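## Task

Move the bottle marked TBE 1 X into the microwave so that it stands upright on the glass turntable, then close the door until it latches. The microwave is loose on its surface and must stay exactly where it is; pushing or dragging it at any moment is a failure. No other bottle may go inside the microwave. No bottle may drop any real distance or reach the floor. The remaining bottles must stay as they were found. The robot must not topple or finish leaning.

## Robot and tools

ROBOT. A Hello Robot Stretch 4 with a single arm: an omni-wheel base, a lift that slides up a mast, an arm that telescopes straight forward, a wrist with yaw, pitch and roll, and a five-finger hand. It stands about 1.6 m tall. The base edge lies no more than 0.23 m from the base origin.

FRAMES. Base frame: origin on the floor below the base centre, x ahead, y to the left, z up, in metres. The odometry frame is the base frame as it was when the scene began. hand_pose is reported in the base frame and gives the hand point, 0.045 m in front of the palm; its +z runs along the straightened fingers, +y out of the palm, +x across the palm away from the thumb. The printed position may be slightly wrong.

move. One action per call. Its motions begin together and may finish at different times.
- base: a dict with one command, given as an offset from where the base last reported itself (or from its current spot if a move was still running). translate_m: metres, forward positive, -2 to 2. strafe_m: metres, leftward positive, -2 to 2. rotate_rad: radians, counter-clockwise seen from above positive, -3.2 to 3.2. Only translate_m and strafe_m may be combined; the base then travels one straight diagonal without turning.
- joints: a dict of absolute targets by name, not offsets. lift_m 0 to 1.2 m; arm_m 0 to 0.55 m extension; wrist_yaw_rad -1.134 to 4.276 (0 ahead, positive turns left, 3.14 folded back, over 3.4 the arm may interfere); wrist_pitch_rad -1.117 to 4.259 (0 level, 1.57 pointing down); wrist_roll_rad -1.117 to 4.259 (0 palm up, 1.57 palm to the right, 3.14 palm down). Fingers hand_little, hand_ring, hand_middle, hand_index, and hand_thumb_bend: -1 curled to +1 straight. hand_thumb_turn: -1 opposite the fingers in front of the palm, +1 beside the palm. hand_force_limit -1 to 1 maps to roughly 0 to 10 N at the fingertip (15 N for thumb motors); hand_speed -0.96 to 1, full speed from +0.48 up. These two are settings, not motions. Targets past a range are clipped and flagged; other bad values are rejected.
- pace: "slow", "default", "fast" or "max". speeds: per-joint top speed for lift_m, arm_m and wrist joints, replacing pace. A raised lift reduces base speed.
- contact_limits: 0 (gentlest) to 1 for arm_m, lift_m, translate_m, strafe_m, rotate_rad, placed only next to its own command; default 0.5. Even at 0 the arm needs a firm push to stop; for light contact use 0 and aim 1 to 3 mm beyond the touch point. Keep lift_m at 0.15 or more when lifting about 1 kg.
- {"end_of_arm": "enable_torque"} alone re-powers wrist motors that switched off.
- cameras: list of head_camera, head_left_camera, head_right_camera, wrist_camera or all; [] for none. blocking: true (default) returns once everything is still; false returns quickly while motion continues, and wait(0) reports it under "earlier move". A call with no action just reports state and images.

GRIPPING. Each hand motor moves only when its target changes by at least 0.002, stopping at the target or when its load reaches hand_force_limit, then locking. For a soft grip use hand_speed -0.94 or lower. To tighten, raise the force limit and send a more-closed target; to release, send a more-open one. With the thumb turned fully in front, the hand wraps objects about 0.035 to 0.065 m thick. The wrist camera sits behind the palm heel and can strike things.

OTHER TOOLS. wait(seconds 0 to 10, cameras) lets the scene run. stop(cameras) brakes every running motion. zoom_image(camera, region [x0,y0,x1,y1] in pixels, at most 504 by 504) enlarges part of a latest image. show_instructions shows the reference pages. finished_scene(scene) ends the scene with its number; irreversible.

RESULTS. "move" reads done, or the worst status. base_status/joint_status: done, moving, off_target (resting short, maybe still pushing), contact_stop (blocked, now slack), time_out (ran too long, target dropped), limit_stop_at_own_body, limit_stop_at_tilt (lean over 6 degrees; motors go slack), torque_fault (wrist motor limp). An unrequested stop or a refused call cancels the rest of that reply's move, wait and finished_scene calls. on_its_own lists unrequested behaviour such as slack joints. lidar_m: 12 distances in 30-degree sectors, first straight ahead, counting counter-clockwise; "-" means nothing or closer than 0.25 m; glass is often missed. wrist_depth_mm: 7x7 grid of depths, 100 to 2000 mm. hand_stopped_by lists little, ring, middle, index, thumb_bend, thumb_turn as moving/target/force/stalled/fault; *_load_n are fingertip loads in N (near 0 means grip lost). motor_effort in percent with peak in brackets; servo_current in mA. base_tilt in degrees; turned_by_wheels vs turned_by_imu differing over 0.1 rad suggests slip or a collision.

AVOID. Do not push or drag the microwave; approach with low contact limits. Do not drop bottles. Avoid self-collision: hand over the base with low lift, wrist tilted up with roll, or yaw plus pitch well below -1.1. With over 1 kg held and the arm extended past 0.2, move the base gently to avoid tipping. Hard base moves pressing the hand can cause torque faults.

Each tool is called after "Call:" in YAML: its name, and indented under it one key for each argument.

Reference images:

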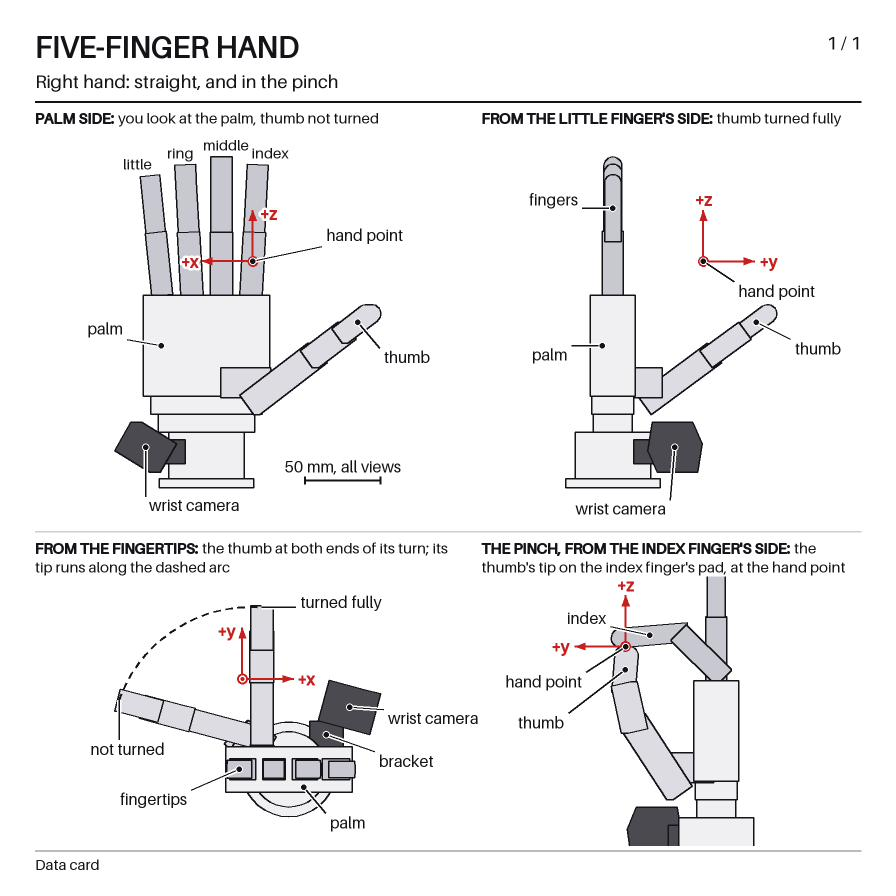

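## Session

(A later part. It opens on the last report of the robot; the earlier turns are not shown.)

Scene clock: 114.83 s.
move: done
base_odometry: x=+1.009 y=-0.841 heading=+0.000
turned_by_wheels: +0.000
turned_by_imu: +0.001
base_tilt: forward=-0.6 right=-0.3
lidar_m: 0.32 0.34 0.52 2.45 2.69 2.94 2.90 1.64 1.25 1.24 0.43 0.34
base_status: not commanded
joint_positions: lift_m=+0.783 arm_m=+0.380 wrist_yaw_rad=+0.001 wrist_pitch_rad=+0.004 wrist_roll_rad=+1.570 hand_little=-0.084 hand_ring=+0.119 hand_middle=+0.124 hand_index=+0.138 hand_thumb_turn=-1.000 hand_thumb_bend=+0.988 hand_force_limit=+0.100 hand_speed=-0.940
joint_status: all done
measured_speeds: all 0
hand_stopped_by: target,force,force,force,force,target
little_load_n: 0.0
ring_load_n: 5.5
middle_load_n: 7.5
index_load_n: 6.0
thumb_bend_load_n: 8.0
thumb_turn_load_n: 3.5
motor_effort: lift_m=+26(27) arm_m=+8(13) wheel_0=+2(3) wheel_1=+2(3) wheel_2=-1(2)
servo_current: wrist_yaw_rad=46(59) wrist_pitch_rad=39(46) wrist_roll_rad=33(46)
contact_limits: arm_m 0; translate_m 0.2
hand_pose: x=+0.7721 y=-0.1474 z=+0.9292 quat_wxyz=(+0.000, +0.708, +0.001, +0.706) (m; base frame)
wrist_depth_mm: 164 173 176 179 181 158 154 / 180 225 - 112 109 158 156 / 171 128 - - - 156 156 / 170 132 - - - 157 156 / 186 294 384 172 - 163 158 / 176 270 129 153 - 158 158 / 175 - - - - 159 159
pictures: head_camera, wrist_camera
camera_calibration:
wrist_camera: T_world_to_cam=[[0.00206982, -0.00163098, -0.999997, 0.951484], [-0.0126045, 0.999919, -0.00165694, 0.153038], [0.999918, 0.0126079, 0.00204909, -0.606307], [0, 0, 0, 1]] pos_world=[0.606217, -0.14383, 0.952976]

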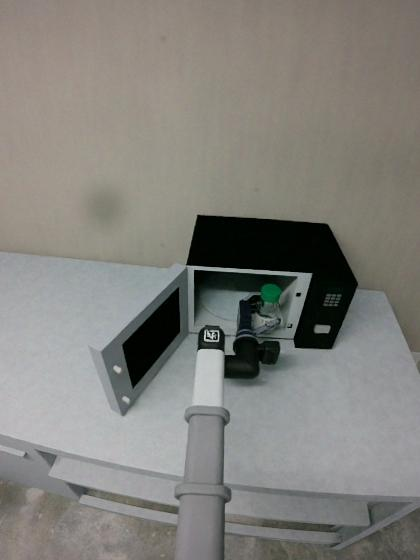

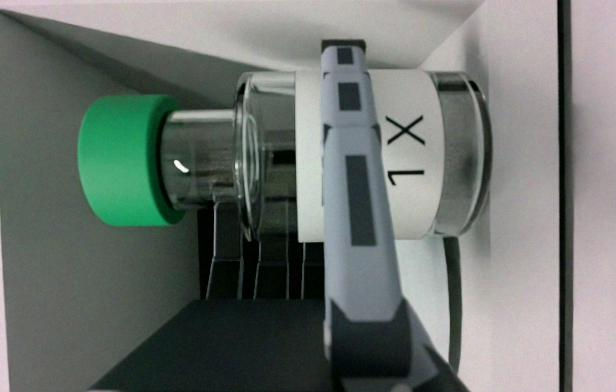

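Call:
move:
  joints: {"arm_m": 0.45}
  pace: "slow"
  contact_limits: {"arm_m": 0}
  cameras: ["head_camera", "wrist_camera"]

Scene clock: 117.17 s.
move: done
base_odometry: x=+1.009 y=-0.841 heading=+0.000
turned_by_wheels: +0.000
turned_by_imu: +0.000
base_tilt: forward=-0.7 right=-0.3
lidar_m: 0.31 0.36 0.54 2.45 2.67 2.94 2.91 1.62 1.24 1.21 0.42 0.33
base_status: not commanded
joint_positions: lift_m=+0.783 arm_m=+0.450 wrist_yaw_rad=+0.001 wrist_pitch_rad=+0.004 wrist_roll_rad=+1.570 hand_little=-0.084 hand_ring=+0.119 hand_middle=+0.124 hand_index=+0.138 hand_thumb_turn=-1.000 hand_thumb_bend=+0.988 hand_force_limit=+0.100 hand_speed=-0.940
joint_status: all done
measured_speeds: all 0
hand_stopped_by: target,force,force,force,force,target
little_load_n: 0.0
ring_load_n: 5.5
middle_load_n: 7.0
index_load_n: 6.0
thumb_bend_load_n: 8.0
thumb_turn_load_n: 3.5
motor_effort: lift_m=+26(27) arm_m=+8(12) wheel_0=+3(3) wheel_1=+3(3) wheel_2=-1(2)
servo_current: wrist_yaw_rad=26(52) wrist_pitch_rad=33(39) wrist_roll_rad=39(46)
contact_limits: arm_m 0; translate_m 0.2
hand_pose: x=+0.8421 y=-0.1474 z=+0.9292 quat_wxyz=(+0.000, +0.708, +0.001, +0.706) (m; base frame)
wrist_depth_mm: 164 178 180 181 183 157 - / 181 224 - 110 109 149 - / 172 128 - - - 149 - / 178 132 - - - 139 126 / 179 293 169 173 - 140 - / 176 270 129 153 - 132 - / 175 - - - - 116 -
pictures: head_camera, wrist_camera
camera_calibration:
wrist_camera: T_world_to_cam=[[0.00206982, -0.00163098, -0.999997, 0.951339], [-0.0126045, 0.999919, -0.00165694, 0.153921], [0.999918, 0.0126079, 0.00204909, -0.676302], [0, 0, 0, 1]] pos_world=[0.676217, -0.14383, 0.952976]

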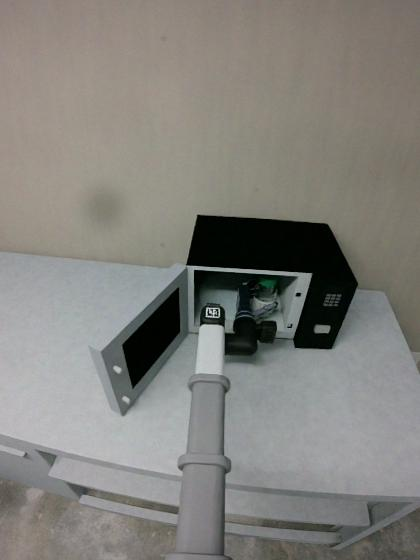

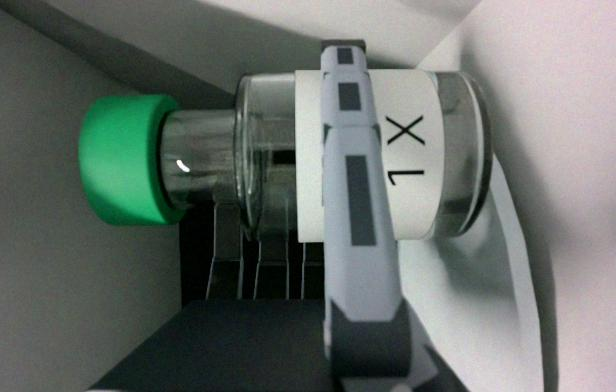

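Call:
move:
  joints: {"arm_m": 0.507}
  pace: "slow"
  contact_limits: {"arm_m": 0}
  cameras: ["head_camera", "wrist_camera"]

Scene clock: 119.43 s.
move: done
base_odometry: x=+1.009 y=-0.841 heading=+0.000
turned_by_wheels: +0.000
turned_by_imu: +0.000
base_tilt: forward=-0.7 right=-0.3
lidar_m: 0.30 0.36 0.50 2.46 2.66 2.89 2.90 1.68 1.27 1.23 0.44 0.33
base_status: not commanded
joint_positions: lift_m=+0.783 arm_m=+0.507 wrist_yaw_rad=+0.001 wrist_pitch_rad=+0.004 wrist_roll_rad=+1.570 hand_little=-0.084 hand_ring=+0.119 hand_middle=+0.124 hand_index=+0.138 hand_thumb_turn=-1.000 hand_thumb_bend=+0.988 hand_force_limit=+0.100 hand_speed=-0.940
joint_status: all done
measured_speeds: all 0
hand_stopped_by: target,force,force,force,force,target
little_load_n: -0.5
ring_load_n: 5.5
middle_load_n: 7.5
index_load_n: 6.0
thumb_bend_load_n: 8.0
thumb_turn_load_n: 3.5
motor_effort: lift_m=+26(26) arm_m=+8(12) wheel_0=+2(3) wheel_1=+3(3) wheel_2=-1(2)
servo_current: wrist_yaw_rad=46(52) wrist_pitch_rad=39(39) wrist_roll_rad=26(39)
contact_limits: arm_m 0; translate_m 0.2
hand_pose: x=+0.8991 y=-0.1474 z=+0.9292 quat_wxyz=(+0.000, +0.708, +0.001, +0.706) (m; base frame)
wrist_depth_mm: 165 179 181 183 186 156 - / 181 226 - 110 - 136 - / 171 129 - - - 138 - / 179 132 - - - 130 - / 179 272 169 171 - 140 - / 176 270 129 153 - 132 - / 176 - - - - 116 -
pictures: head_camera, wrist_camera
camera_calibration:
wrist_camera: T_world_to_cam=[[0.00206982, -0.00163098, -0.999997, 0.951221], [-0.0126045, 0.999919, -0.00165694, 0.154639], [0.999918, 0.0126079, 0.00204909, -0.733297], [0, 0, 0, 1]] pos_world=[0.733217, -0.14383, 0.952976]

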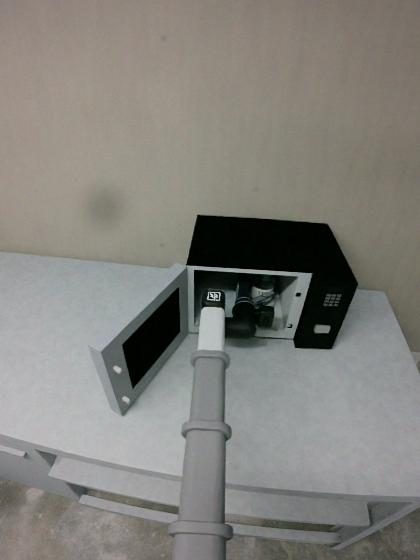

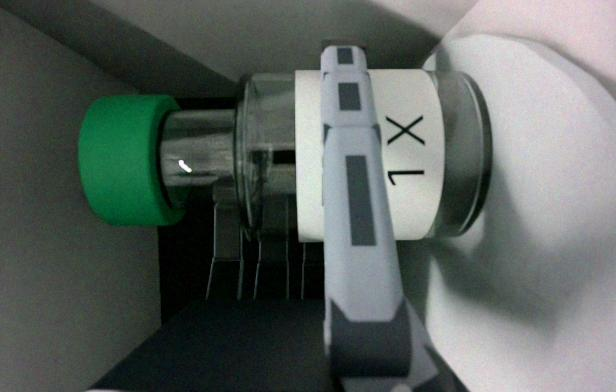

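Call:
move:
  joints: {"lift_m": 0.776}
  speeds: {"lift_m": 0.03}
  contact_limits: {"lift_m": 0.1}

Call:
move:
  joints: {"lift_m": 0.772}
  speeds: {"lift_m": 0.03}
  contact_limits: {"lift_m": 0.1}
  cameras: ["wrist_camera"]

Scene clock: 120.57 s.
move: done
base_odometry: x=+1.009 y=-0.841 heading=+0.000
turned_by_wheels: +0.000
turned_by_imu: +0.000
base_tilt: forward=-0.8 right=-0.3
lidar_m: 0.32 0.35 0.50 2.47 2.67 2.93 2.91 1.63 1.24 1.23 0.44 0.32
base_status: not commanded
joint_positions: lift_m=+0.776 arm_m=+0.507 wrist_yaw_rad=+0.001 wrist_pitch_rad=+0.004 wrist_roll_rad=+1.570 hand_little=-0.084 hand_ring=+0.119 hand_middle=+0.124 hand_index=+0.138 hand_thumb_turn=-1.000 hand_thumb_bend=+0.988 hand_force_limit=+0.100 hand_speed=-0.940
joint_status: all done
measured_speeds: all 0
hand_stopped_by: target,force,force,force,force,target
little_load_n: 0.0
ring_load_n: 7.0
middle_load_n: 7.5
index_load_n: 5.0
thumb_bend_load_n: 8.0
thumb_turn_load_n: -0.5
motor_effort: lift_m=+15(24) arm_m=+8(8) wheel_0=+3(3) wheel_1=+3(3) wheel_2=-1(2)
servo_current: wrist_yaw_rad=52(52) wrist_pitch_rad=33(39) wrist_roll_rad=39(46)
contact_limits: arm_m 0; lift_m 0.1; translate_m 0.2
hand_pose: x=+0.8991 y=-0.1474 z=+0.9231 quat_wxyz=(+0.000, +0.708, +0.001, +0.706) (m; base frame)
wrist_depth_mm: 166 181 182 182 185 147 - / 180 229 - 111 - 136 - / 171 129 - - - 137 - / 179 133 - - - 120 - / 179 270 169 172 - 129 - / 178 266 129 153 - 129 - / 185 - - - - 113 -
pictures: none

Scene clock: 121.10 s.
move: done
base_odometry: x=+1.009 y=-0.841 heading=+0.000
turned_by_wheels: +0.000
turned_by_imu: +0.000
base_tilt: forward=-0.8 right=-0.3
lidar_m: 0.31 0.31 0.55 2.46 2.69 2.95 2.91 1.64 1.27 1.22 0.45 0.33
base_status: not commanded
joint_positions: lift_m=+0.773 arm_m=+0.507 wrist_yaw_rad=+0.001 wrist_pitch_rad=+0.003 wrist_roll_rad=+1.570 hand_little=-0.084 hand_ring=+0.119 hand_middle=+0.124 hand_index=+0.138 hand_thumb_turn=-1.000 hand_thumb_bend=+0.988 hand_force_limit=+0.100 hand_speed=-0.940
joint_status: all done
measured_speeds: all 0
hand_stopped_by: target,force,force,force,force,target
little_load_n: 0.0
ring_load_n: 7.0
middle_load_n: 7.0
index_load_n: 5.0
thumb_bend_load_n: 8.0
thumb_turn_load_n: 1.0
motor_effort: lift_m=+15(15) arm_m=+8(8) wheel_0=+2(3) wheel_1=+3(3) wheel_2=-1(2)
servo_current: wrist_yaw_rad=33(52) wrist_pitch_rad=39(39) wrist_roll_rad=26(39)
contact_limits: arm_m 0; lift_m 0.1; translate_m 0.2
hand_pose: x=+0.8991 y=-0.1474 z=+0.9194 quat_wxyz=(+0.000, +0.708, +0.001, +0.706) (m; base frame)
wrist_depth_mm: 169 185 186 183 182 160 - / 178 220 - 111 - 148 - / 179 129 - - - 137 - / 180 136 - - - 118 - / 180 272 168 172 - 126 - / 180 271 129 153 - 110 - / 180 237 - - - 110 -
pictures: wrist_camera
camera_calibration:
wrist_camera: T_world_to_cam=[[0.00306978, -0.00163423, -0.999994, 0.940581], [-0.0126029, 0.999919, -0.0016728, 0.154636], [0.999916, 0.0126079, 0.00304893, -0.734217], [0, 0, 0, 1]] pos_world=[0.733217, -0.14383, 0.943073]

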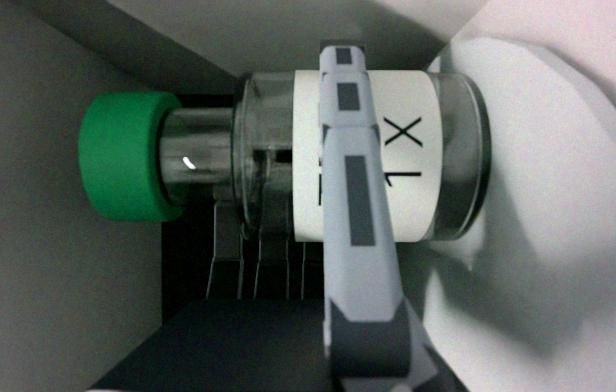

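Call:
move:
  joints: {"hand_speed": -0.85, "hand_little": 0.2, "hand_ring": 0.2, "hand_middle": 0.2, "hand_index": 0.2}
  cameras: ["wrist_camera"]

Scene clock: 122.83 s.
move: done
base_odometry: x=+1.009 y=-0.841 heading=+0.000
turned_by_wheels: +0.000
turned_by_imu: +0.000
base_tilt: forward=-0.7 right=-0.3
lidar_m: 0.31 0.34 0.54 2.45 2.69 2.93 2.88 1.65 1.25 1.23 0.41 0.31
base_status: not commanded
joint_positions: lift_m=+0.772 arm_m=+0.507 wrist_yaw_rad=+0.001 wrist_pitch_rad=+0.003 wrist_roll_rad=+1.570 hand_little=+0.200 hand_ring=+0.200 hand_middle=+0.200 hand_index=+0.200 hand_thumb_turn=-1.000 hand_thumb_bend=+0.986 hand_force_limit=+0.100 hand_speed=-0.850
joint_status: all done
measured_speeds: all 0
hand_stopped_by: target,target,target,target,force,target
little_load_n: 0.0
ring_load_n: 0.0
middle_load_n: 0.0
index_load_n: 0.0
thumb_bend_load_n: 0.0
thumb_turn_load_n: 0.5
motor_effort: lift_m=+16(16) arm_m=+8(8) wheel_0=+2(3) wheel_1=+3(3) wheel_2=-1(1)
servo_current: wrist_yaw_rad=39(59) wrist_pitch_rad=33(39) wrist_roll_rad=39(46)
contact_limits: arm_m 0; lift_m 0.1; translate_m 0.2
hand_pose: x=+0.8991 y=-0.1474 z=+0.9192 quat_wxyz=(+0.000, +0.708, +0.001, +0.706) (m; base frame)
wrist_depth_mm: 165 177 178 179 181 135 - / 190 236 - 117 156 114 - / 172 138 - - - 123 - / 179 138 - - - 124 - / 187 265 176 174 - 125 - / 186 264 129 154 - 117 - / 185 244 - - - - -
pictures: wrist_camera
camera_calibration:
wrist_camera: T_world_to_cam=[[0.00306978, -0.00163423, -0.999994, 0.940381], [-0.0126029, 0.999919, -0.0016728, 0.154636], [0.999916, 0.0126079, 0.00304893, -0.734217], [0, 0, 0, 1]] pos_world=[0.733217, -0.14383, 0.942873]

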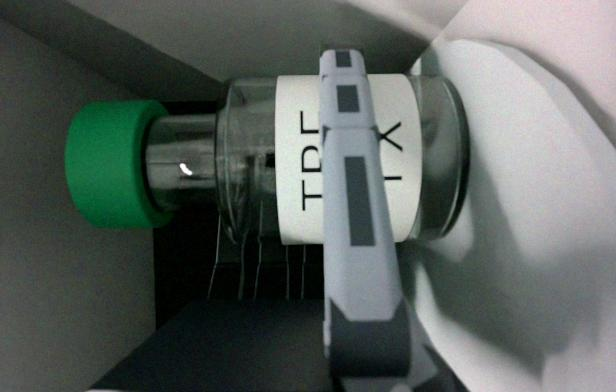

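Call:
move:
  joints: {"lift_m": 0.778, "hand_speed": -0.6, "hand_little": 1.0, "hand_ring": 1.0, "hand_middle": 1.0, "hand_index": 1.0}
  speeds: {"lift_m": 0.03}
  cameras: ["wrist_camera"]

Scene clock: 124.63 s.
move: done
base_odometry: x=+1.009 y=-0.841 heading=+0.000
turned_by_wheels: +0.000
turned_by_imu: +0.000
base_tilt: forward=-0.7 right=-0.3
lidar_m: 0.30 0.34 0.53 2.48 2.69 2.94 2.91 1.65 1.27 1.21 0.42 0.31
base_status: not commanded
joint_positions: lift_m=+0.778 arm_m=+0.507 wrist_yaw_rad=+0.001 wrist_pitch_rad=+0.003 wrist_roll_rad=+1.570 hand_little=+1.000 hand_ring=+1.000 hand_middle=+1.000 hand_index=+1.000 hand_thumb_turn=-1.000 hand_thumb_bend=+0.986 hand_force_limit=+0.100 hand_speed=-0.600
joint_status: all done
measured_speeds: all 0
hand_stopped_by: target,target,target,target,force,target
little_load_n: 0.0
ring_load_n: 0.0
middle_load_n: 0.0
index_load_n: 0.0
thumb_bend_load_n: 0.0
thumb_turn_load_n: 0.0
motor_effort: lift_m=+25(27) arm_m=+8(8) wheel_0=+2(3) wheel_1=+2(3) wheel_2=-1(2)
servo_current: wrist_yaw_rad=39(59) wrist_pitch_rad=33(52) wrist_roll_rad=33(46)
contact_limits: arm_m 0; translate_m 0.2
hand_pose: x=+0.8991 y=-0.1474 z=+0.9245 quat_wxyz=(+0.000, +0.708, +0.001, +0.706) (m; base frame)
wrist_depth_mm: 166 177 178 180 182 144 - / 182 227 - 117 - 144 - / 173 132 - - - 117 - / 181 136 - - - 118 - / 180 274 - - - 136 - / 179 271 129 172 - 137 - / 187 236 - - - 112 -
pictures: wrist_camera
camera_calibration:
wrist_camera: T_world_to_cam=[[0.00306978, -0.00163423, -0.999994, 0.945581], [-0.0126029, 0.999919, -0.0016728, 0.154645], [0.999916, 0.0126079, 0.00304893, -0.734233], [0, 0, 0, 1]] pos_world=[0.733217, -0.14383, 0.948073]

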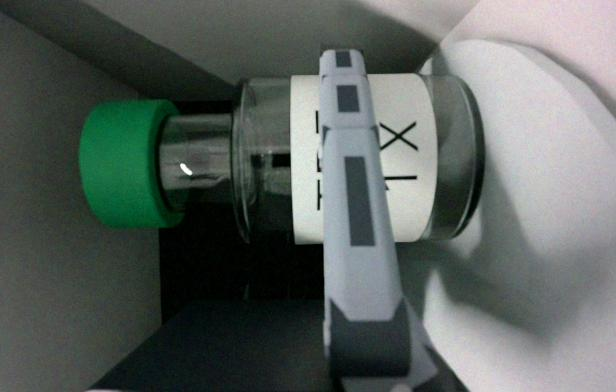

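Call:
move:
  base: {"strafe_m": -0.01}
  pace: "slow"

Call:
move:
  joints: {"arm_m": 0.46}
  speeds: {"arm_m": 0.05}
  cameras: ["wrist_camera"]

Scene clock: 125.93 s.
move: done
base_odometry: x=+1.009 y=-0.851 heading=+0.000
turned_by_wheels: +0.000
turned_by_imu: +0.000
base_tilt: forward=-0.7 right=-0.3
lidar_m: 0.31 0.34 0.53 2.46 2.69 2.94 2.91 1.64 1.27 1.21 0.45 0.32
base_status: done
joint_positions: lift_m=+0.778 arm_m=+0.507 wrist_yaw_rad=+0.001 wrist_pitch_rad=+0.003 wrist_roll_rad=+1.570 hand_little=+1.000 hand_ring=+1.000 hand_middle=+1.000 hand_index=+1.000 hand_thumb_turn=-1.000 hand_thumb_bend=+0.986 hand_force_limit=+0.100 hand_speed=-0.600
joint_status: not commanded
measured_speeds: all 0
hand_stopped_by: target,target,target,target,force,target
little_load_n: 0.0
ring_load_n: 0.0
middle_load_n: 0.0
index_load_n: 0.0
thumb_bend_load_n: 0.0
thumb_turn_load_n: 0.5
motor_effort: lift_m=+26(26) arm_m=+8(8) wheel_0=+0(8) wheel_1=-2(6) wheel_2=+0(3)
servo_current: wrist_yaw_rad=46(46) wrist_pitch_rad=39(46) wrist_roll_rad=26(39)
contact_limits: arm_m 0
hand_pose: x=+0.8991 y=-0.1474 z=+0.9245 quat_wxyz=(+0.000, +0.708, +0.001, +0.706) (m; base frame)
wrist_depth_mm: 151 155 157 160 161 151 - / 182 227 217 133 206 144 - / 181 138 - - - 134 - / 181 129 - - - 118 - / 180 238 - - - 127 - / 179 272 129 171 - 137 - / 186 236 - - - 112 -
pictures: none

Scene clock: 127.30 s.
move: done
base_odometry: x=+1.009 y=-0.851 heading=+0.000
turned_by_wheels: +0.000
turned_by_imu: +0.000
base_tilt: forward=-0.7 right=-0.3
lidar_m: 0.32 0.33 0.52 2.48 2.69 2.92 2.88 1.63 1.26 1.22 0.42 0.33
base_status: not commanded
joint_positions: lift_m=+0.778 arm_m=+0.460 wrist_yaw_rad=+0.001 wrist_pitch_rad=+0.003 wrist_roll_rad=+1.570 hand_little=+1.000 hand_ring=+1.000 hand_middle=+1.000 hand_index=+1.000 hand_thumb_turn=-1.000 hand_thumb_bend=+0.986 hand_force_limit=+0.100 hand_speed=-0.600
joint_status: all done
measured_speeds: all 0
hand_stopped_by: target,target,target,target,force,target
little_load_n: 0.0
ring_load_n: 0.5
middle_load_n: 0.0
index_load_n: 0.0
thumb_bend_load_n: 0.0
thumb_turn_load_n: 0.0
motor_effort: lift_m=+25(26) arm_m=-8(14) wheel_0=+0(0) wheel_1=-2(2) wheel_2=+0(0)
servo_current: wrist_yaw_rad=33(46) wrist_pitch_rad=33(39) wrist_roll_rad=20(46)
hand_pose: x=+0.8526 y=-0.1474 z=+0.9245 quat_wxyz=(+0.000, +0.708, +0.001, +0.706) (m; base frame)
wrist_depth_mm: 149 161 154 154 168 144 - / 182 209 213 196 214 155 - / 181 258 - - - 146 117 / 181 226 183 - - 136 123 / 180 273 - - - 137 - / 179 272 129 172 - 137 - / 187 234 - - - 112 -
pictures: wrist_camera
camera_calibration:
wrist_camera: T_world_to_cam=[[0.00306978, -0.00163423, -0.999994, 0.945724], [-0.0126029, 0.999919, -0.0016728, 0.154059], [0.999916, 0.0126079, 0.00304893, -0.687737], [0, 0, 0, 1]] pos_world=[0.686717, -0.14383, 0.948073]

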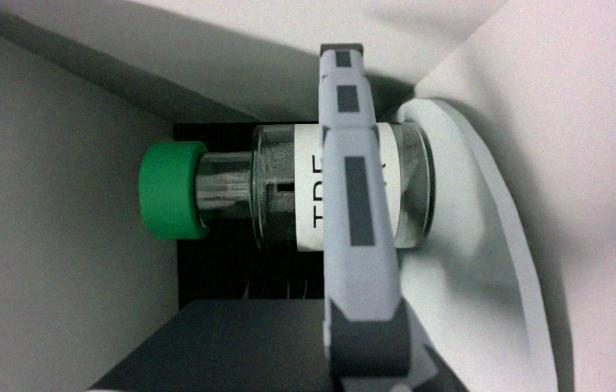

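Call:
move:
  joints: {"arm_m": 0.12}
  speeds: {"arm_m": 0.25}
  cameras: ["head_camera", "wrist_camera"]

Scene clock: 129.77 s.
move: done
base_odometry: x=+1.009 y=-0.851 heading=+0.000
turned_by_wheels: +0.000
turned_by_imu: +0.000
base_tilt: forward=-0.7 right=-0.2
lidar_m: 0.31 0.33 0.51 2.46 2.66 2.93 2.89 1.64 1.26 1.20 0.43 0.33
base_status: not commanded
joint_positions: lift_m=+0.778 arm_m=+0.120 wrist_yaw_rad=+0.001 wrist_pitch_rad=+0.003 wrist_roll_rad=+1.570 hand_little=+1.000 hand_ring=+1.000 hand_middle=+1.000 hand_index=+1.000 hand_thumb_turn=-1.000 hand_thumb_bend=+0.986 hand_force_limit=+0.100 hand_speed=-0.600
joint_status: all done
measured_speeds: all 0
hand_stopped_by: target,target,target,target,force,target
little_load_n: 0.0
ring_load_n: 0.0
middle_load_n: 0.0
index_load_n: 0.0
thumb_bend_load_n: -0.5
thumb_turn_load_n: 0.5
motor_effort: lift_m=+25(26) arm_m=-8(13) wheel_0=+0(1) wheel_1=-2(2) wheel_2=+0(1)
servo_current: wrist_yaw_rad=39(52) wrist_pitch_rad=33(46) wrist_roll_rad=39(46)
hand_pose: x=+0.5127 y=-0.1474 z=+0.9245 quat_wxyz=(+0.000, +0.708, +0.001, +0.706) (m; base frame)
wrist_depth_mm: - - 373 375 375 - - / - - 375 377 - - - / - - 407 413 - - - / - - 430 - - - - / - - 427 - - - - / - - 129 172 - - - / - - - - - - -
pictures: head_camera, wrist_camera
camera_calibration:
wrist_camera: T_world_to_cam=[[0.00306978, -0.00163423, -0.999994, 0.946768], [-0.0126029, 0.999919, -0.0016728, 0.149774], [0.999916, 0.0126079, 0.00304893, -0.347765], [0, 0, 0, 1]] pos_world=[0.346717, -0.14383, 0.948073]

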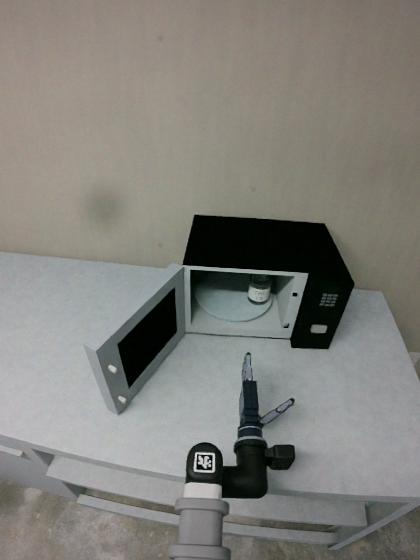

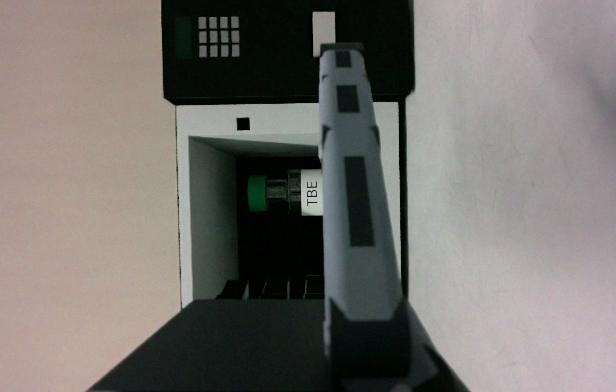

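Call:
move:
  base: {"translate_m": -0.17}
  joints: {"arm_m": 0.06, "lift_m": 0.82, "hand_speed": 0.2, "hand_thumb_turn": 1, "hand_thumb_bend": 1, "hand_little": -1, "hand_ring": -1, "hand_middle": -1, "hand_index": -1}
  cameras: ["head_left_camera", "head_camera"]

Scene clock: 133.83 s.
move: done
base_odometry: x=+0.839 y=-0.851 heading=+0.000
turned_by_wheels: +0.000
turned_by_imu: +0.001
base_tilt: forward=-0.7 right=-0.3
lidar_m: 0.47 0.52 0.80 2.50 2.70 2.76 2.71 1.61 1.24 1.21 0.66 0.50
base_status: done
joint_positions: lift_m=+0.820 arm_m=+0.060 wrist_yaw_rad=+0.001 wrist_pitch_rad=+0.003 wrist_roll_rad=+1.570 hand_little=-1.000 hand_ring=-1.000 hand_middle=-1.000 hand_index=-1.000 hand_thumb_turn=+1.000 hand_thumb_bend=+1.000 hand_force_limit=+0.100 hand_speed=+0.200
joint_status: all done
measured_speeds: all 0
hand_stopped_by: target,target,target,target,target,target
little_load_n: 0.0
ring_load_n: 0.0
middle_load_n: 0.0
index_load_n: 0.0
thumb_bend_load_n: 0.0
thumb_turn_load_n: 0.0
motor_effort: lift_m=+25(29) arm_m=-8(11) wheel_0=+0(6) wheel_1=+0(10) wheel_2=+0(11)
servo_current: wrist_yaw_rad=46(52) wrist_pitch_rad=26(46) wrist_roll_rad=26(46)
hand_pose: x=+0.4526 y=-0.1474 z=+0.9665 quat_wxyz=(+0.000, +0.708, +0.001, +0.706) (m; base frame)
wrist_depth_mm: - - - - - - - / - - - - 603 - - / - - - 603 603 - - / - - - 111 117 - - / - - 146 144 - - - / - - 129 143 - - - / - - - - - - -
pictures: head_camera, head_left_camera

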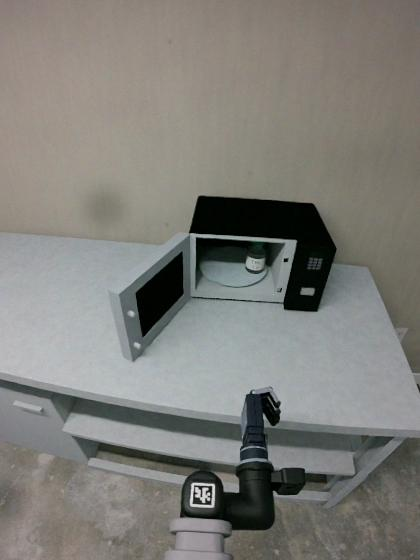

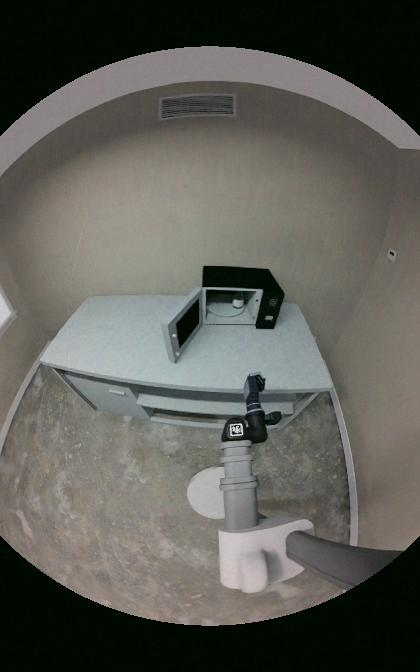

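Call:
move:
  base: {"strafe_m": 0.47}

Call:
move:
  joints: {"arm_m": 0.3}
  speeds: {"arm_m": 0.2}
  contact_limits: {"arm_m": 0}
  cameras: ["head_camera", "wrist_camera", "head_right_camera"]

Scene clock: 137.07 s.
move: done
base_odometry: x=+0.840 y=-0.381 heading=+0.000
turned_by_wheels: +0.000
turned_by_imu: -0.001
base_tilt: forward=-0.7 right=-0.3
lidar_m: 0.50 0.56 0.85 2.05 2.19 2.69 2.66 2.23 1.73 1.67 0.72 0.54
base_status: done
joint_positions: lift_m=+0.820 arm_m=+0.060 wrist_yaw_rad=+0.001 wrist_pitch_rad=+0.003 wrist_roll_rad=+1.570 hand_little=-1.000 hand_ring=-1.000 hand_middle=-1.000 hand_index=-1.000 hand_thumb_turn=+1.000 hand_thumb_bend=+1.000 hand_force_limit=+0.100 hand_speed=+0.200
joint_status: not commanded
measured_speeds: all 0
hand_stopped_by: target,target,target,target,target,target
little_load_n: 0.0
ring_load_n: 0.0
middle_load_n: 0.0
index_load_n: 0.0
thumb_bend_load_n: 0.0
thumb_turn_load_n: 0.0
motor_effort: lift_m=+24(26) arm_m=-8(8) wheel_0=+3(9) wheel_1=+0(15) wheel_2=+0(5)
servo_current: wrist_yaw_rad=46(52) wrist_pitch_rad=39(46) wrist_roll_rad=39(46)
hand_pose: x=+0.4526 y=-0.1474 z=+0.9666 quat_wxyz=(+0.000, +0.708, +0.001, +0.706) (m; base frame)
wrist_depth_mm: - - - - - - - / - - 355 355 362 - - / - - - - - - - / - - - 111 115 - - / - - 146 144 - - - / - - 129 143 - - - / - - - - - - -
pictures: none

Scene clock: 139.07 s.
move: done
base_odometry: x=+0.840 y=-0.381 heading=+0.000
turned_by_wheels: +0.000
turned_by_imu: +0.000
base_tilt: forward=-0.7 right=-0.3
lidar_m: 0.52 0.56 0.87 2.03 2.19 2.72 2.68 2.19 1.73 1.68 0.70 0.53
base_status: not commanded
joint_positions: lift_m=+0.820 arm_m=+0.300 wrist_yaw_rad=+0.001 wrist_pitch_rad=+0.003 wrist_roll_rad=+1.570 hand_little=-1.000 hand_ring=-1.000 hand_middle=-1.000 hand_index=-1.000 hand_thumb_turn=+1.000 hand_thumb_bend=+1.000 hand_force_limit=+0.100 hand_speed=+0.200
joint_status: all done
measured_speeds: all 0
hand_stopped_by: target,target,target,target,target,target
little_load_n: 0.0
ring_load_n: 0.0
middle_load_n: 0.0
index_load_n: 0.0
thumb_bend_load_n: 0.0
thumb_turn_load_n: -0.5
motor_effort: lift_m=+24(25) arm_m=+8(12) wheel_0=+2(2) wheel_1=+0(1) wheel_2=+0(1)
servo_current: wrist_yaw_rad=39(59) wrist_pitch_rad=33(46) wrist_roll_rad=39(46)
contact_limits: arm_m 0
hand_pose: x=+0.6922 y=-0.1474 z=+0.9666 quat_wxyz=(+0.000, +0.708, +0.001, +0.706) (m; base frame)
wrist_depth_mm: - - - - 535 - - / - - - - - - - / - - - - - - - / - - - 111 115 - - / - - 145 144 - - - / - - 129 143 - - - / - - - - - - -
pictures: head_camera, head_right_camera, wrist_camera
camera_calibration:
wrist_camera: T_world_to_cam=[[0.00306978, -0.00163423, -0.999994, 0.988316], [-0.0126029, 0.999919, -0.0016728, 0.152106], [0.999916, 0.0126079, 0.00304893, -0.527378], [0, 0, 0, 1]] pos_world=[0.526217, -0.14383, 0.990173]

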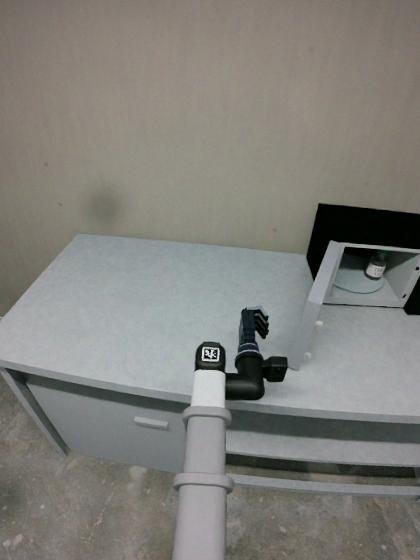

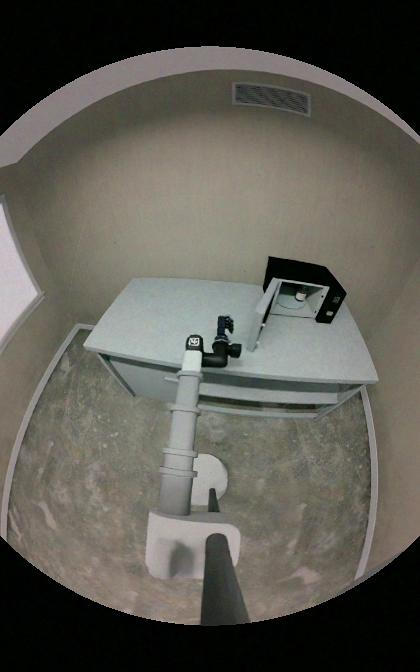

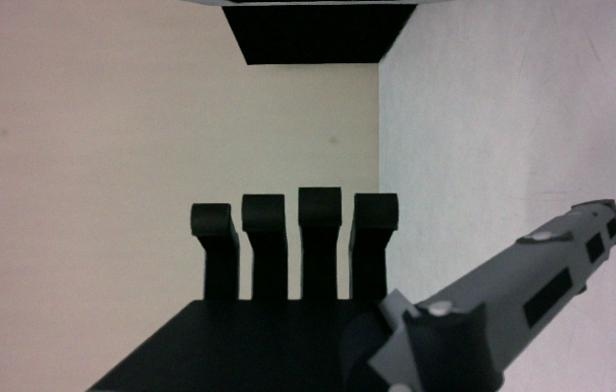

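Call:
move:
  base: {"strafe_m": -0.12}
  pace: "slow"
  contact_limits: {"strafe_m": 0.1}
  cameras: ["head_camera", "wrist_camera"]

Call:
move:
  base: {"strafe_m": -0.06}
  pace: "slow"
  contact_limits: {"strafe_m": 0.1}
  cameras: ["head_camera", "wrist_camera"]

Scene clock: 141.77 s.
move: done
base_odometry: x=+0.840 y=-0.501 heading=+0.000
turned_by_wheels: +0.000
turned_by_imu: +0.001
base_tilt: forward=-0.7 right=-0.3
lidar_m: 0.51 0.58 0.86 2.14 2.32 2.72 2.71 2.06 1.58 1.57 0.72 0.53
base_status: done
joint_positions: lift_m=+0.820 arm_m=+0.300 wrist_yaw_rad=+0.001 wrist_pitch_rad=+0.003 wrist_roll_rad=+1.570 hand_little=-1.000 hand_ring=-1.000 hand_middle=-1.000 hand_index=-1.000 hand_thumb_turn=+1.000 hand_thumb_bend=+1.000 hand_force_limit=+0.100 hand_speed=+0.200
joint_status: not commanded
measured_speeds: all 0
hand_stopped_by: target,target,target,target,target,target
little_load_n: 0.0
ring_load_n: 0.0
middle_load_n: -1.5
index_load_n: 0.0
thumb_bend_load_n: 0.0
thumb_turn_load_n: 0.0
motor_effort: lift_m=+24(25) arm_m=+7(8) wheel_0=+4(9) wheel_1=+0(11) wheel_2=+1(5)
servo_current: wrist_yaw_rad=46(52) wrist_pitch_rad=33(46) wrist_roll_rad=39(46)
contact_limits: arm_m 0; strafe_m 0.1
hand_pose: x=+0.6921 y=-0.1475 z=+0.9666 quat_wxyz=(+0.000, +0.708, +0.001, +0.706) (m; base frame)
wrist_depth_mm: - - 105 - 449 - - / - - - - - - - / - - - - - - - / - 102 102 102 103 - - / - - 146 144 131 - - / - - 129 143 - - - / - - - - - - -
pictures: head_camera, wrist_camera
camera_calibration:
wrist_camera: T_world_to_cam=[[0.00306961, -0.00163569, -0.999994, 0.988316], [-0.0125029, 0.99992, -0.00167395, 0.152055], [0.999917, 0.0125079, 0.00304891, -0.527393], [0, 0, 0, 1]] pos_world=[0.526217, -0.14383, 0.990173]

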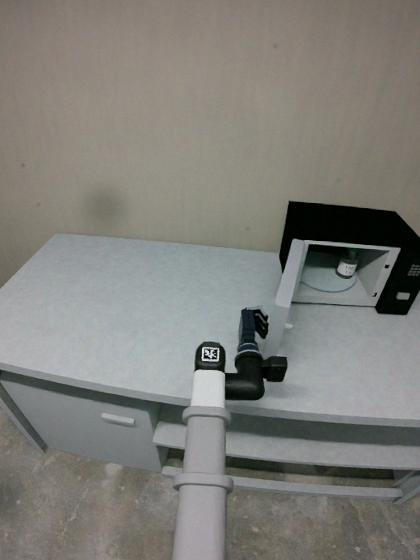

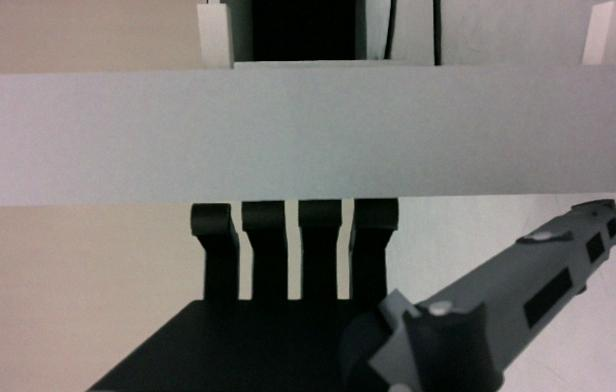

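Scene clock: 143.50 s.
move: done
base_odometry: x=+0.840 y=-0.561 heading=+0.001
turned_by_wheels: +0.000
turned_by_imu: +0.001
base_tilt: forward=-0.7 right=-0.3
lidar_m: 0.51 0.56 0.85 2.20 2.39 2.74 2.70 2.01 1.54 1.50 0.69 0.52
base_status: done
joint_positions: lift_m=+0.820 arm_m=+0.300 wrist_yaw_rad=+0.001 wrist_pitch_rad=+0.003 wrist_roll_rad=+1.570 hand_little=-1.000 hand_ring=-1.000 hand_middle=-1.000 hand_index=-1.000 hand_thumb_turn=+1.000 hand_thumb_bend=+1.000 hand_force_limit=+0.100 hand_speed=+0.200
joint_status: not commanded
measured_speeds: all 0
hand_stopped_by: target,target,target,target,target,target
little_load_n: 0.0
ring_load_n: 0.0
middle_load_n: -1.5
index_load_n: 0.0
thumb_bend_load_n: 0.0
thumb_turn_load_n: 0.0
motor_effort: lift_m=+24(25) arm_m=+8(8) wheel_0=+4(8) wheel_1=+0(9) wheel_2=+0(4)
servo_current: wrist_yaw_rad=39(52) wrist_pitch_rad=39(46) wrist_roll_rad=39(46)
contact_limits: arm_m 0; strafe_m 0.1
hand_pose: x=+0.6921 y=-0.1475 z=+0.9666 quat_wxyz=(+0.000, +0.708, +0.001, +0.706) (m; base frame)
wrist_depth_mm: - - - - 449 - - / - - - - - - - / - - - - - - - / - - - 111 - - - / - - 145 144 130 - - / - - 129 143 - - - / - - - - - - -
pictures: head_camera, wrist_camera
camera_calibration:
wrist_camera: T_world_to_cam=[[0.00306961, -0.00163569, -0.999994, 0.988316], [-0.0125029, 0.99992, -0.00167395, 0.152055], [0.999917, 0.0125079, 0.00304891, -0.527393], [0, 0, 0, 1]] pos_world=[0.526217, -0.14383, 0.990173]

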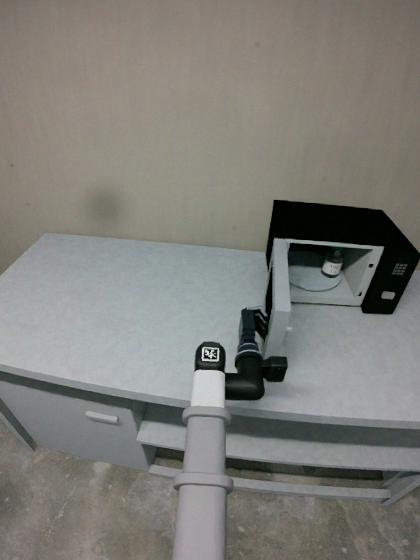

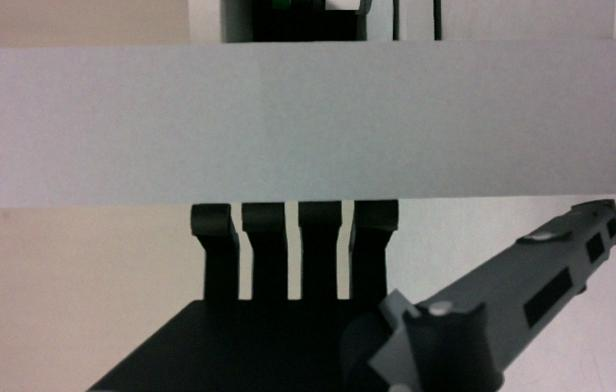

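Call:
move:
  base: {"strafe_m": 0.008}
  joints: {"arm_m": 0.225}
  pace: "slow"

Call:
move:
  base: {"strafe_m": -0.075}
  pace: "slow"
  contact_limits: {"strafe_m": 0.1}
  cameras: ["head_camera", "wrist_camera"]

Scene clock: 146.10 s.
move: done
base_odometry: x=+0.840 y=-0.553 heading=+0.000
turned_by_wheels: +0.000
turned_by_imu: +0.000
base_tilt: forward=-0.7 right=-0.3
lidar_m: 0.51 0.55 0.85 2.22 2.39 2.74 2.69 1.99 1.55 1.51 0.71 0.53
base_status: done
joint_positions: lift_m=+0.820 arm_m=+0.225 wrist_yaw_rad=+0.001 wrist_pitch_rad=+0.003 wrist_roll_rad=+1.570 hand_little=-1.000 hand_ring=-1.000 hand_middle=-1.000 hand_index=-1.000 hand_thumb_turn=+1.000 hand_thumb_bend=+1.000 hand_force_limit=+0.100 hand_speed=+0.200
joint_status: all done
measured_speeds: all 0
hand_stopped_by: target,target,target,target,target,target
little_load_n: 0.0
ring_load_n: 0.0
middle_load_n: 0.0
index_load_n: 0.0
thumb_bend_load_n: 0.0
thumb_turn_load_n: 0.0
motor_effort: lift_m=+24(25) arm_m=-8(14) wheel_0=-2(4) wheel_1=+0(13) wheel_2=+0(3)
servo_current: wrist_yaw_rad=39(52) wrist_pitch_rad=33(46) wrist_roll_rad=33(46)
hand_pose: x=+0.6176 y=-0.1475 z=+0.9666 quat_wxyz=(+0.000, +0.708, +0.001, +0.706) (m; base frame)
wrist_depth_mm: - - 585 - - - - / - - 169 - 480 157 - / - 156 157 157 158 158 158 / - 157 157 115 117 - - / - - 146 144 130 - - / - - 129 143 - - - / - - - - - - -
pictures: none

Scene clock: 148.00 s.
move: done
base_odometry: x=+0.840 y=-0.628 heading=+0.001
turned_by_wheels: +0.000
turned_by_imu: +0.001
base_tilt: forward=-0.7 right=-0.3
lidar_m: 0.50 0.54 0.85 2.27 2.46 2.74 2.67 1.90 1.46 1.43 0.68 0.51
base_status: done
joint_positions: lift_m=+0.820 arm_m=+0.225 wrist_yaw_rad=+0.001 wrist_pitch_rad=+0.003 wrist_roll_rad=+1.570 hand_little=-1.000 hand_ring=-1.000 hand_middle=-1.000 hand_index=-1.000 hand_thumb_turn=+1.000 hand_thumb_bend=+1.000 hand_force_limit=+0.100 hand_speed=+0.200
joint_status: not commanded
measured_speeds: all 0
hand_stopped_by: target,target,target,target,target,target
little_load_n: 0.0
ring_load_n: 0.0
middle_load_n: 0.0
index_load_n: 0.0
thumb_bend_load_n: 0.0
thumb_turn_load_n: 0.0
motor_effort: lift_m=+24(25) arm_m=-7(8) wheel_0=+3(7) wheel_1=-1(8) wheel_2=+1(4)
servo_current: wrist_yaw_rad=39(52) wrist_pitch_rad=33(46) wrist_roll_rad=26(46)
contact_limits: strafe_m 0.1
hand_pose: x=+0.6176 y=-0.1475 z=+0.9666 quat_wxyz=(+0.000, +0.708, +0.001, +0.706) (m; base frame)
wrist_depth_mm: - - - - - - - / - - 741 - - - - / - 152 153 153 154 155 - / - 151 152 118 153 154 154 / - - 145 144 130 - - / - - 129 143 - - - / - - - - - - -
pictures: head_camera, wrist_camera
camera_calibration:
wrist_camera: T_world_to_cam=[[0.00306961, -0.00163569, -0.999994, 0.988545], [-0.0125029, 0.99992, -0.00167395, 0.151123], [0.999917, 0.0125079, 0.00304891, -0.452899], [0, 0, 0, 1]] pos_world=[0.451717, -0.14383, 0.990173]

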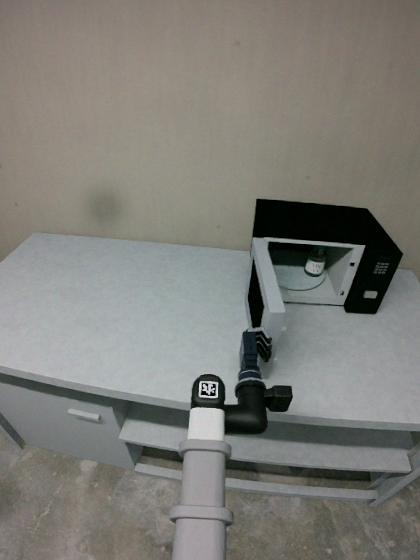

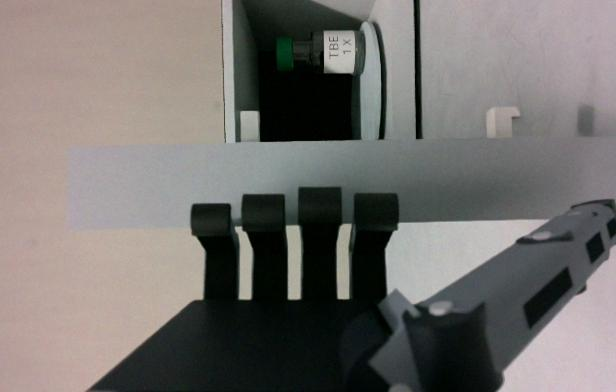

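Call:
move:
  base: {"strafe_m": 0.06}
  pace: "slow"
  cameras: ["wrist_camera"]

Call:
move:
  joints: {"arm_m": 0.29}
  pace: "slow"
  contact_limits: {"arm_m": 0}
  cameras: ["head_camera", "wrist_camera"]

Scene clock: 150.90 s.
move: done
base_odometry: x=+0.840 y=-0.568 heading=+0.000
turned_by_wheels: +0.000
turned_by_imu: +0.000
base_tilt: forward=-0.8 right=-0.3
lidar_m: 0.51 0.53 0.83 2.24 2.40 2.71 2.67 1.96 1.53 1.50 0.70 0.52
base_status: done
joint_positions: lift_m=+0.820 arm_m=+0.225 wrist_yaw_rad=+0.001 wrist_pitch_rad=+0.003 wrist_roll_rad=+1.570 hand_little=-1.000 hand_ring=-1.000 hand_middle=-1.000 hand_index=-1.000 hand_thumb_turn=+1.000 hand_thumb_bend=+1.000 hand_force_limit=+0.100 hand_speed=+0.200
joint_status: not commanded
measured_speeds: all 0
hand_stopped_by: target,target,target,target,target,target
little_load_n: 0.0
ring_load_n: 0.0
middle_load_n: 0.5
index_load_n: 0.0
thumb_bend_load_n: 0.0
thumb_turn_load_n: 0.0
motor_effort: lift_m=+24(25) arm_m=-8(8) wheel_0=-2(6) wheel_1=+1(10) wheel_2=+0(4)
servo_current: wrist_yaw_rad=52(52) wrist_pitch_rad=39(39) wrist_roll_rad=46(46)
hand_pose: x=+0.6176 y=-0.1475 z=+0.9666 quat_wxyz=(+0.000, +0.708, +0.001, +0.706) (m; base frame)
wrist_depth_mm: 151 151 151 153 153 154 154 / - 150 151 166 171 157 174 / - - 236 277 286 246 - / - - - 111 115 - - / - - 145 144 130 - - / - - 129 143 - - - / - - - - - - -
pictures: wrist_camera
camera_calibration:
wrist_camera: T_world_to_cam=[[0.00306961, -0.00163569, -0.999994, 0.988545], [-0.0125029, 0.99992, -0.00167395, 0.151123], [0.999917, 0.0125079, 0.00304891, -0.452899], [0, 0, 0, 1]] pos_world=[0.451717, -0.14383, 0.990173]

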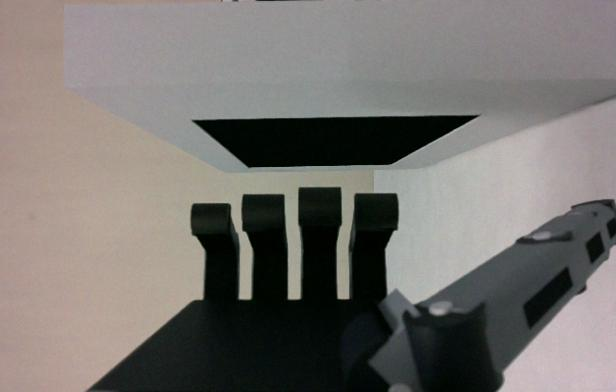

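Scene clock: 152.80 s.
move: done
base_odometry: x=+0.840 y=-0.568 heading=+0.000
turned_by_wheels: +0.000
turned_by_imu: +0.000
base_tilt: forward=-0.7 right=-0.3
lidar_m: 0.50 0.56 0.85 2.22 2.40 2.72 2.69 1.97 1.53 1.47 0.70 0.54
base_status: not commanded
joint_positions: lift_m=+0.820 arm_m=+0.290 wrist_yaw_rad=+0.001 wrist_pitch_rad=+0.003 wrist_roll_rad=+1.570 hand_little=-1.000 hand_ring=-1.000 hand_middle=-1.000 hand_index=-1.000 hand_thumb_turn=+1.000 hand_thumb_bend=+1.000 hand_force_limit=+0.100 hand_speed=+0.200
joint_status: all done
measured_speeds: all 0
hand_stopped_by: target,target,target,target,target,target
little_load_n: 0.0
ring_load_n: 0.0
middle_load_n: 0.5
index_load_n: 0.0
thumb_bend_load_n: 0.0
thumb_turn_load_n: 0.0
motor_effort: lift_m=+24(25) arm_m=+8(13) wheel_0=-2(2) wheel_1=+1(1) wheel_2=+0(0)
servo_current: wrist_yaw_rad=39(59) wrist_pitch_rad=33(46) wrist_roll_rad=26(39)
contact_limits: arm_m 0
hand_pose: x=+0.6821 y=-0.1475 z=+0.9666 quat_wxyz=(+0.000, +0.708, +0.001, +0.706) (m; base frame)
wrist_depth_mm: 102 110 112 - 107 108 - / 125 138 141 147 150 164 163 / - 209 244 260 267 231 - / - - - 111 115 - - / - - 146 144 130 - - / - - 129 143 - - - / - - - - - - -
pictures: head_camera, wrist_camera
camera_calibration:
wrist_camera: T_world_to_cam=[[0.00306961, -0.00163569, -0.999994, 0.988347], [-0.0125029, 0.99992, -0.00167395, 0.15193], [0.999917, 0.0125079, 0.00304891, -0.517394], [0, 0, 0, 1]] pos_world=[0.516217, -0.14383, 0.990173]

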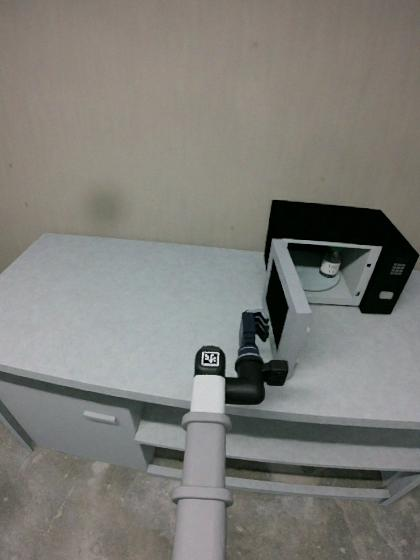

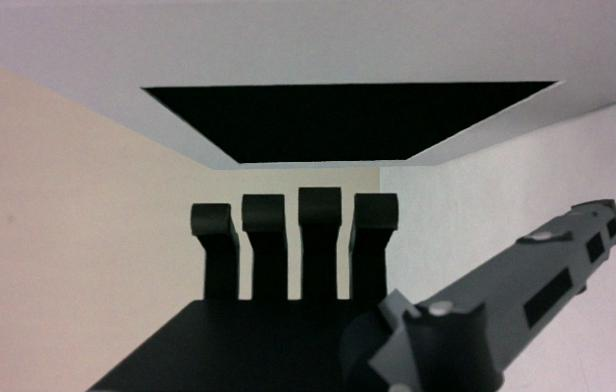

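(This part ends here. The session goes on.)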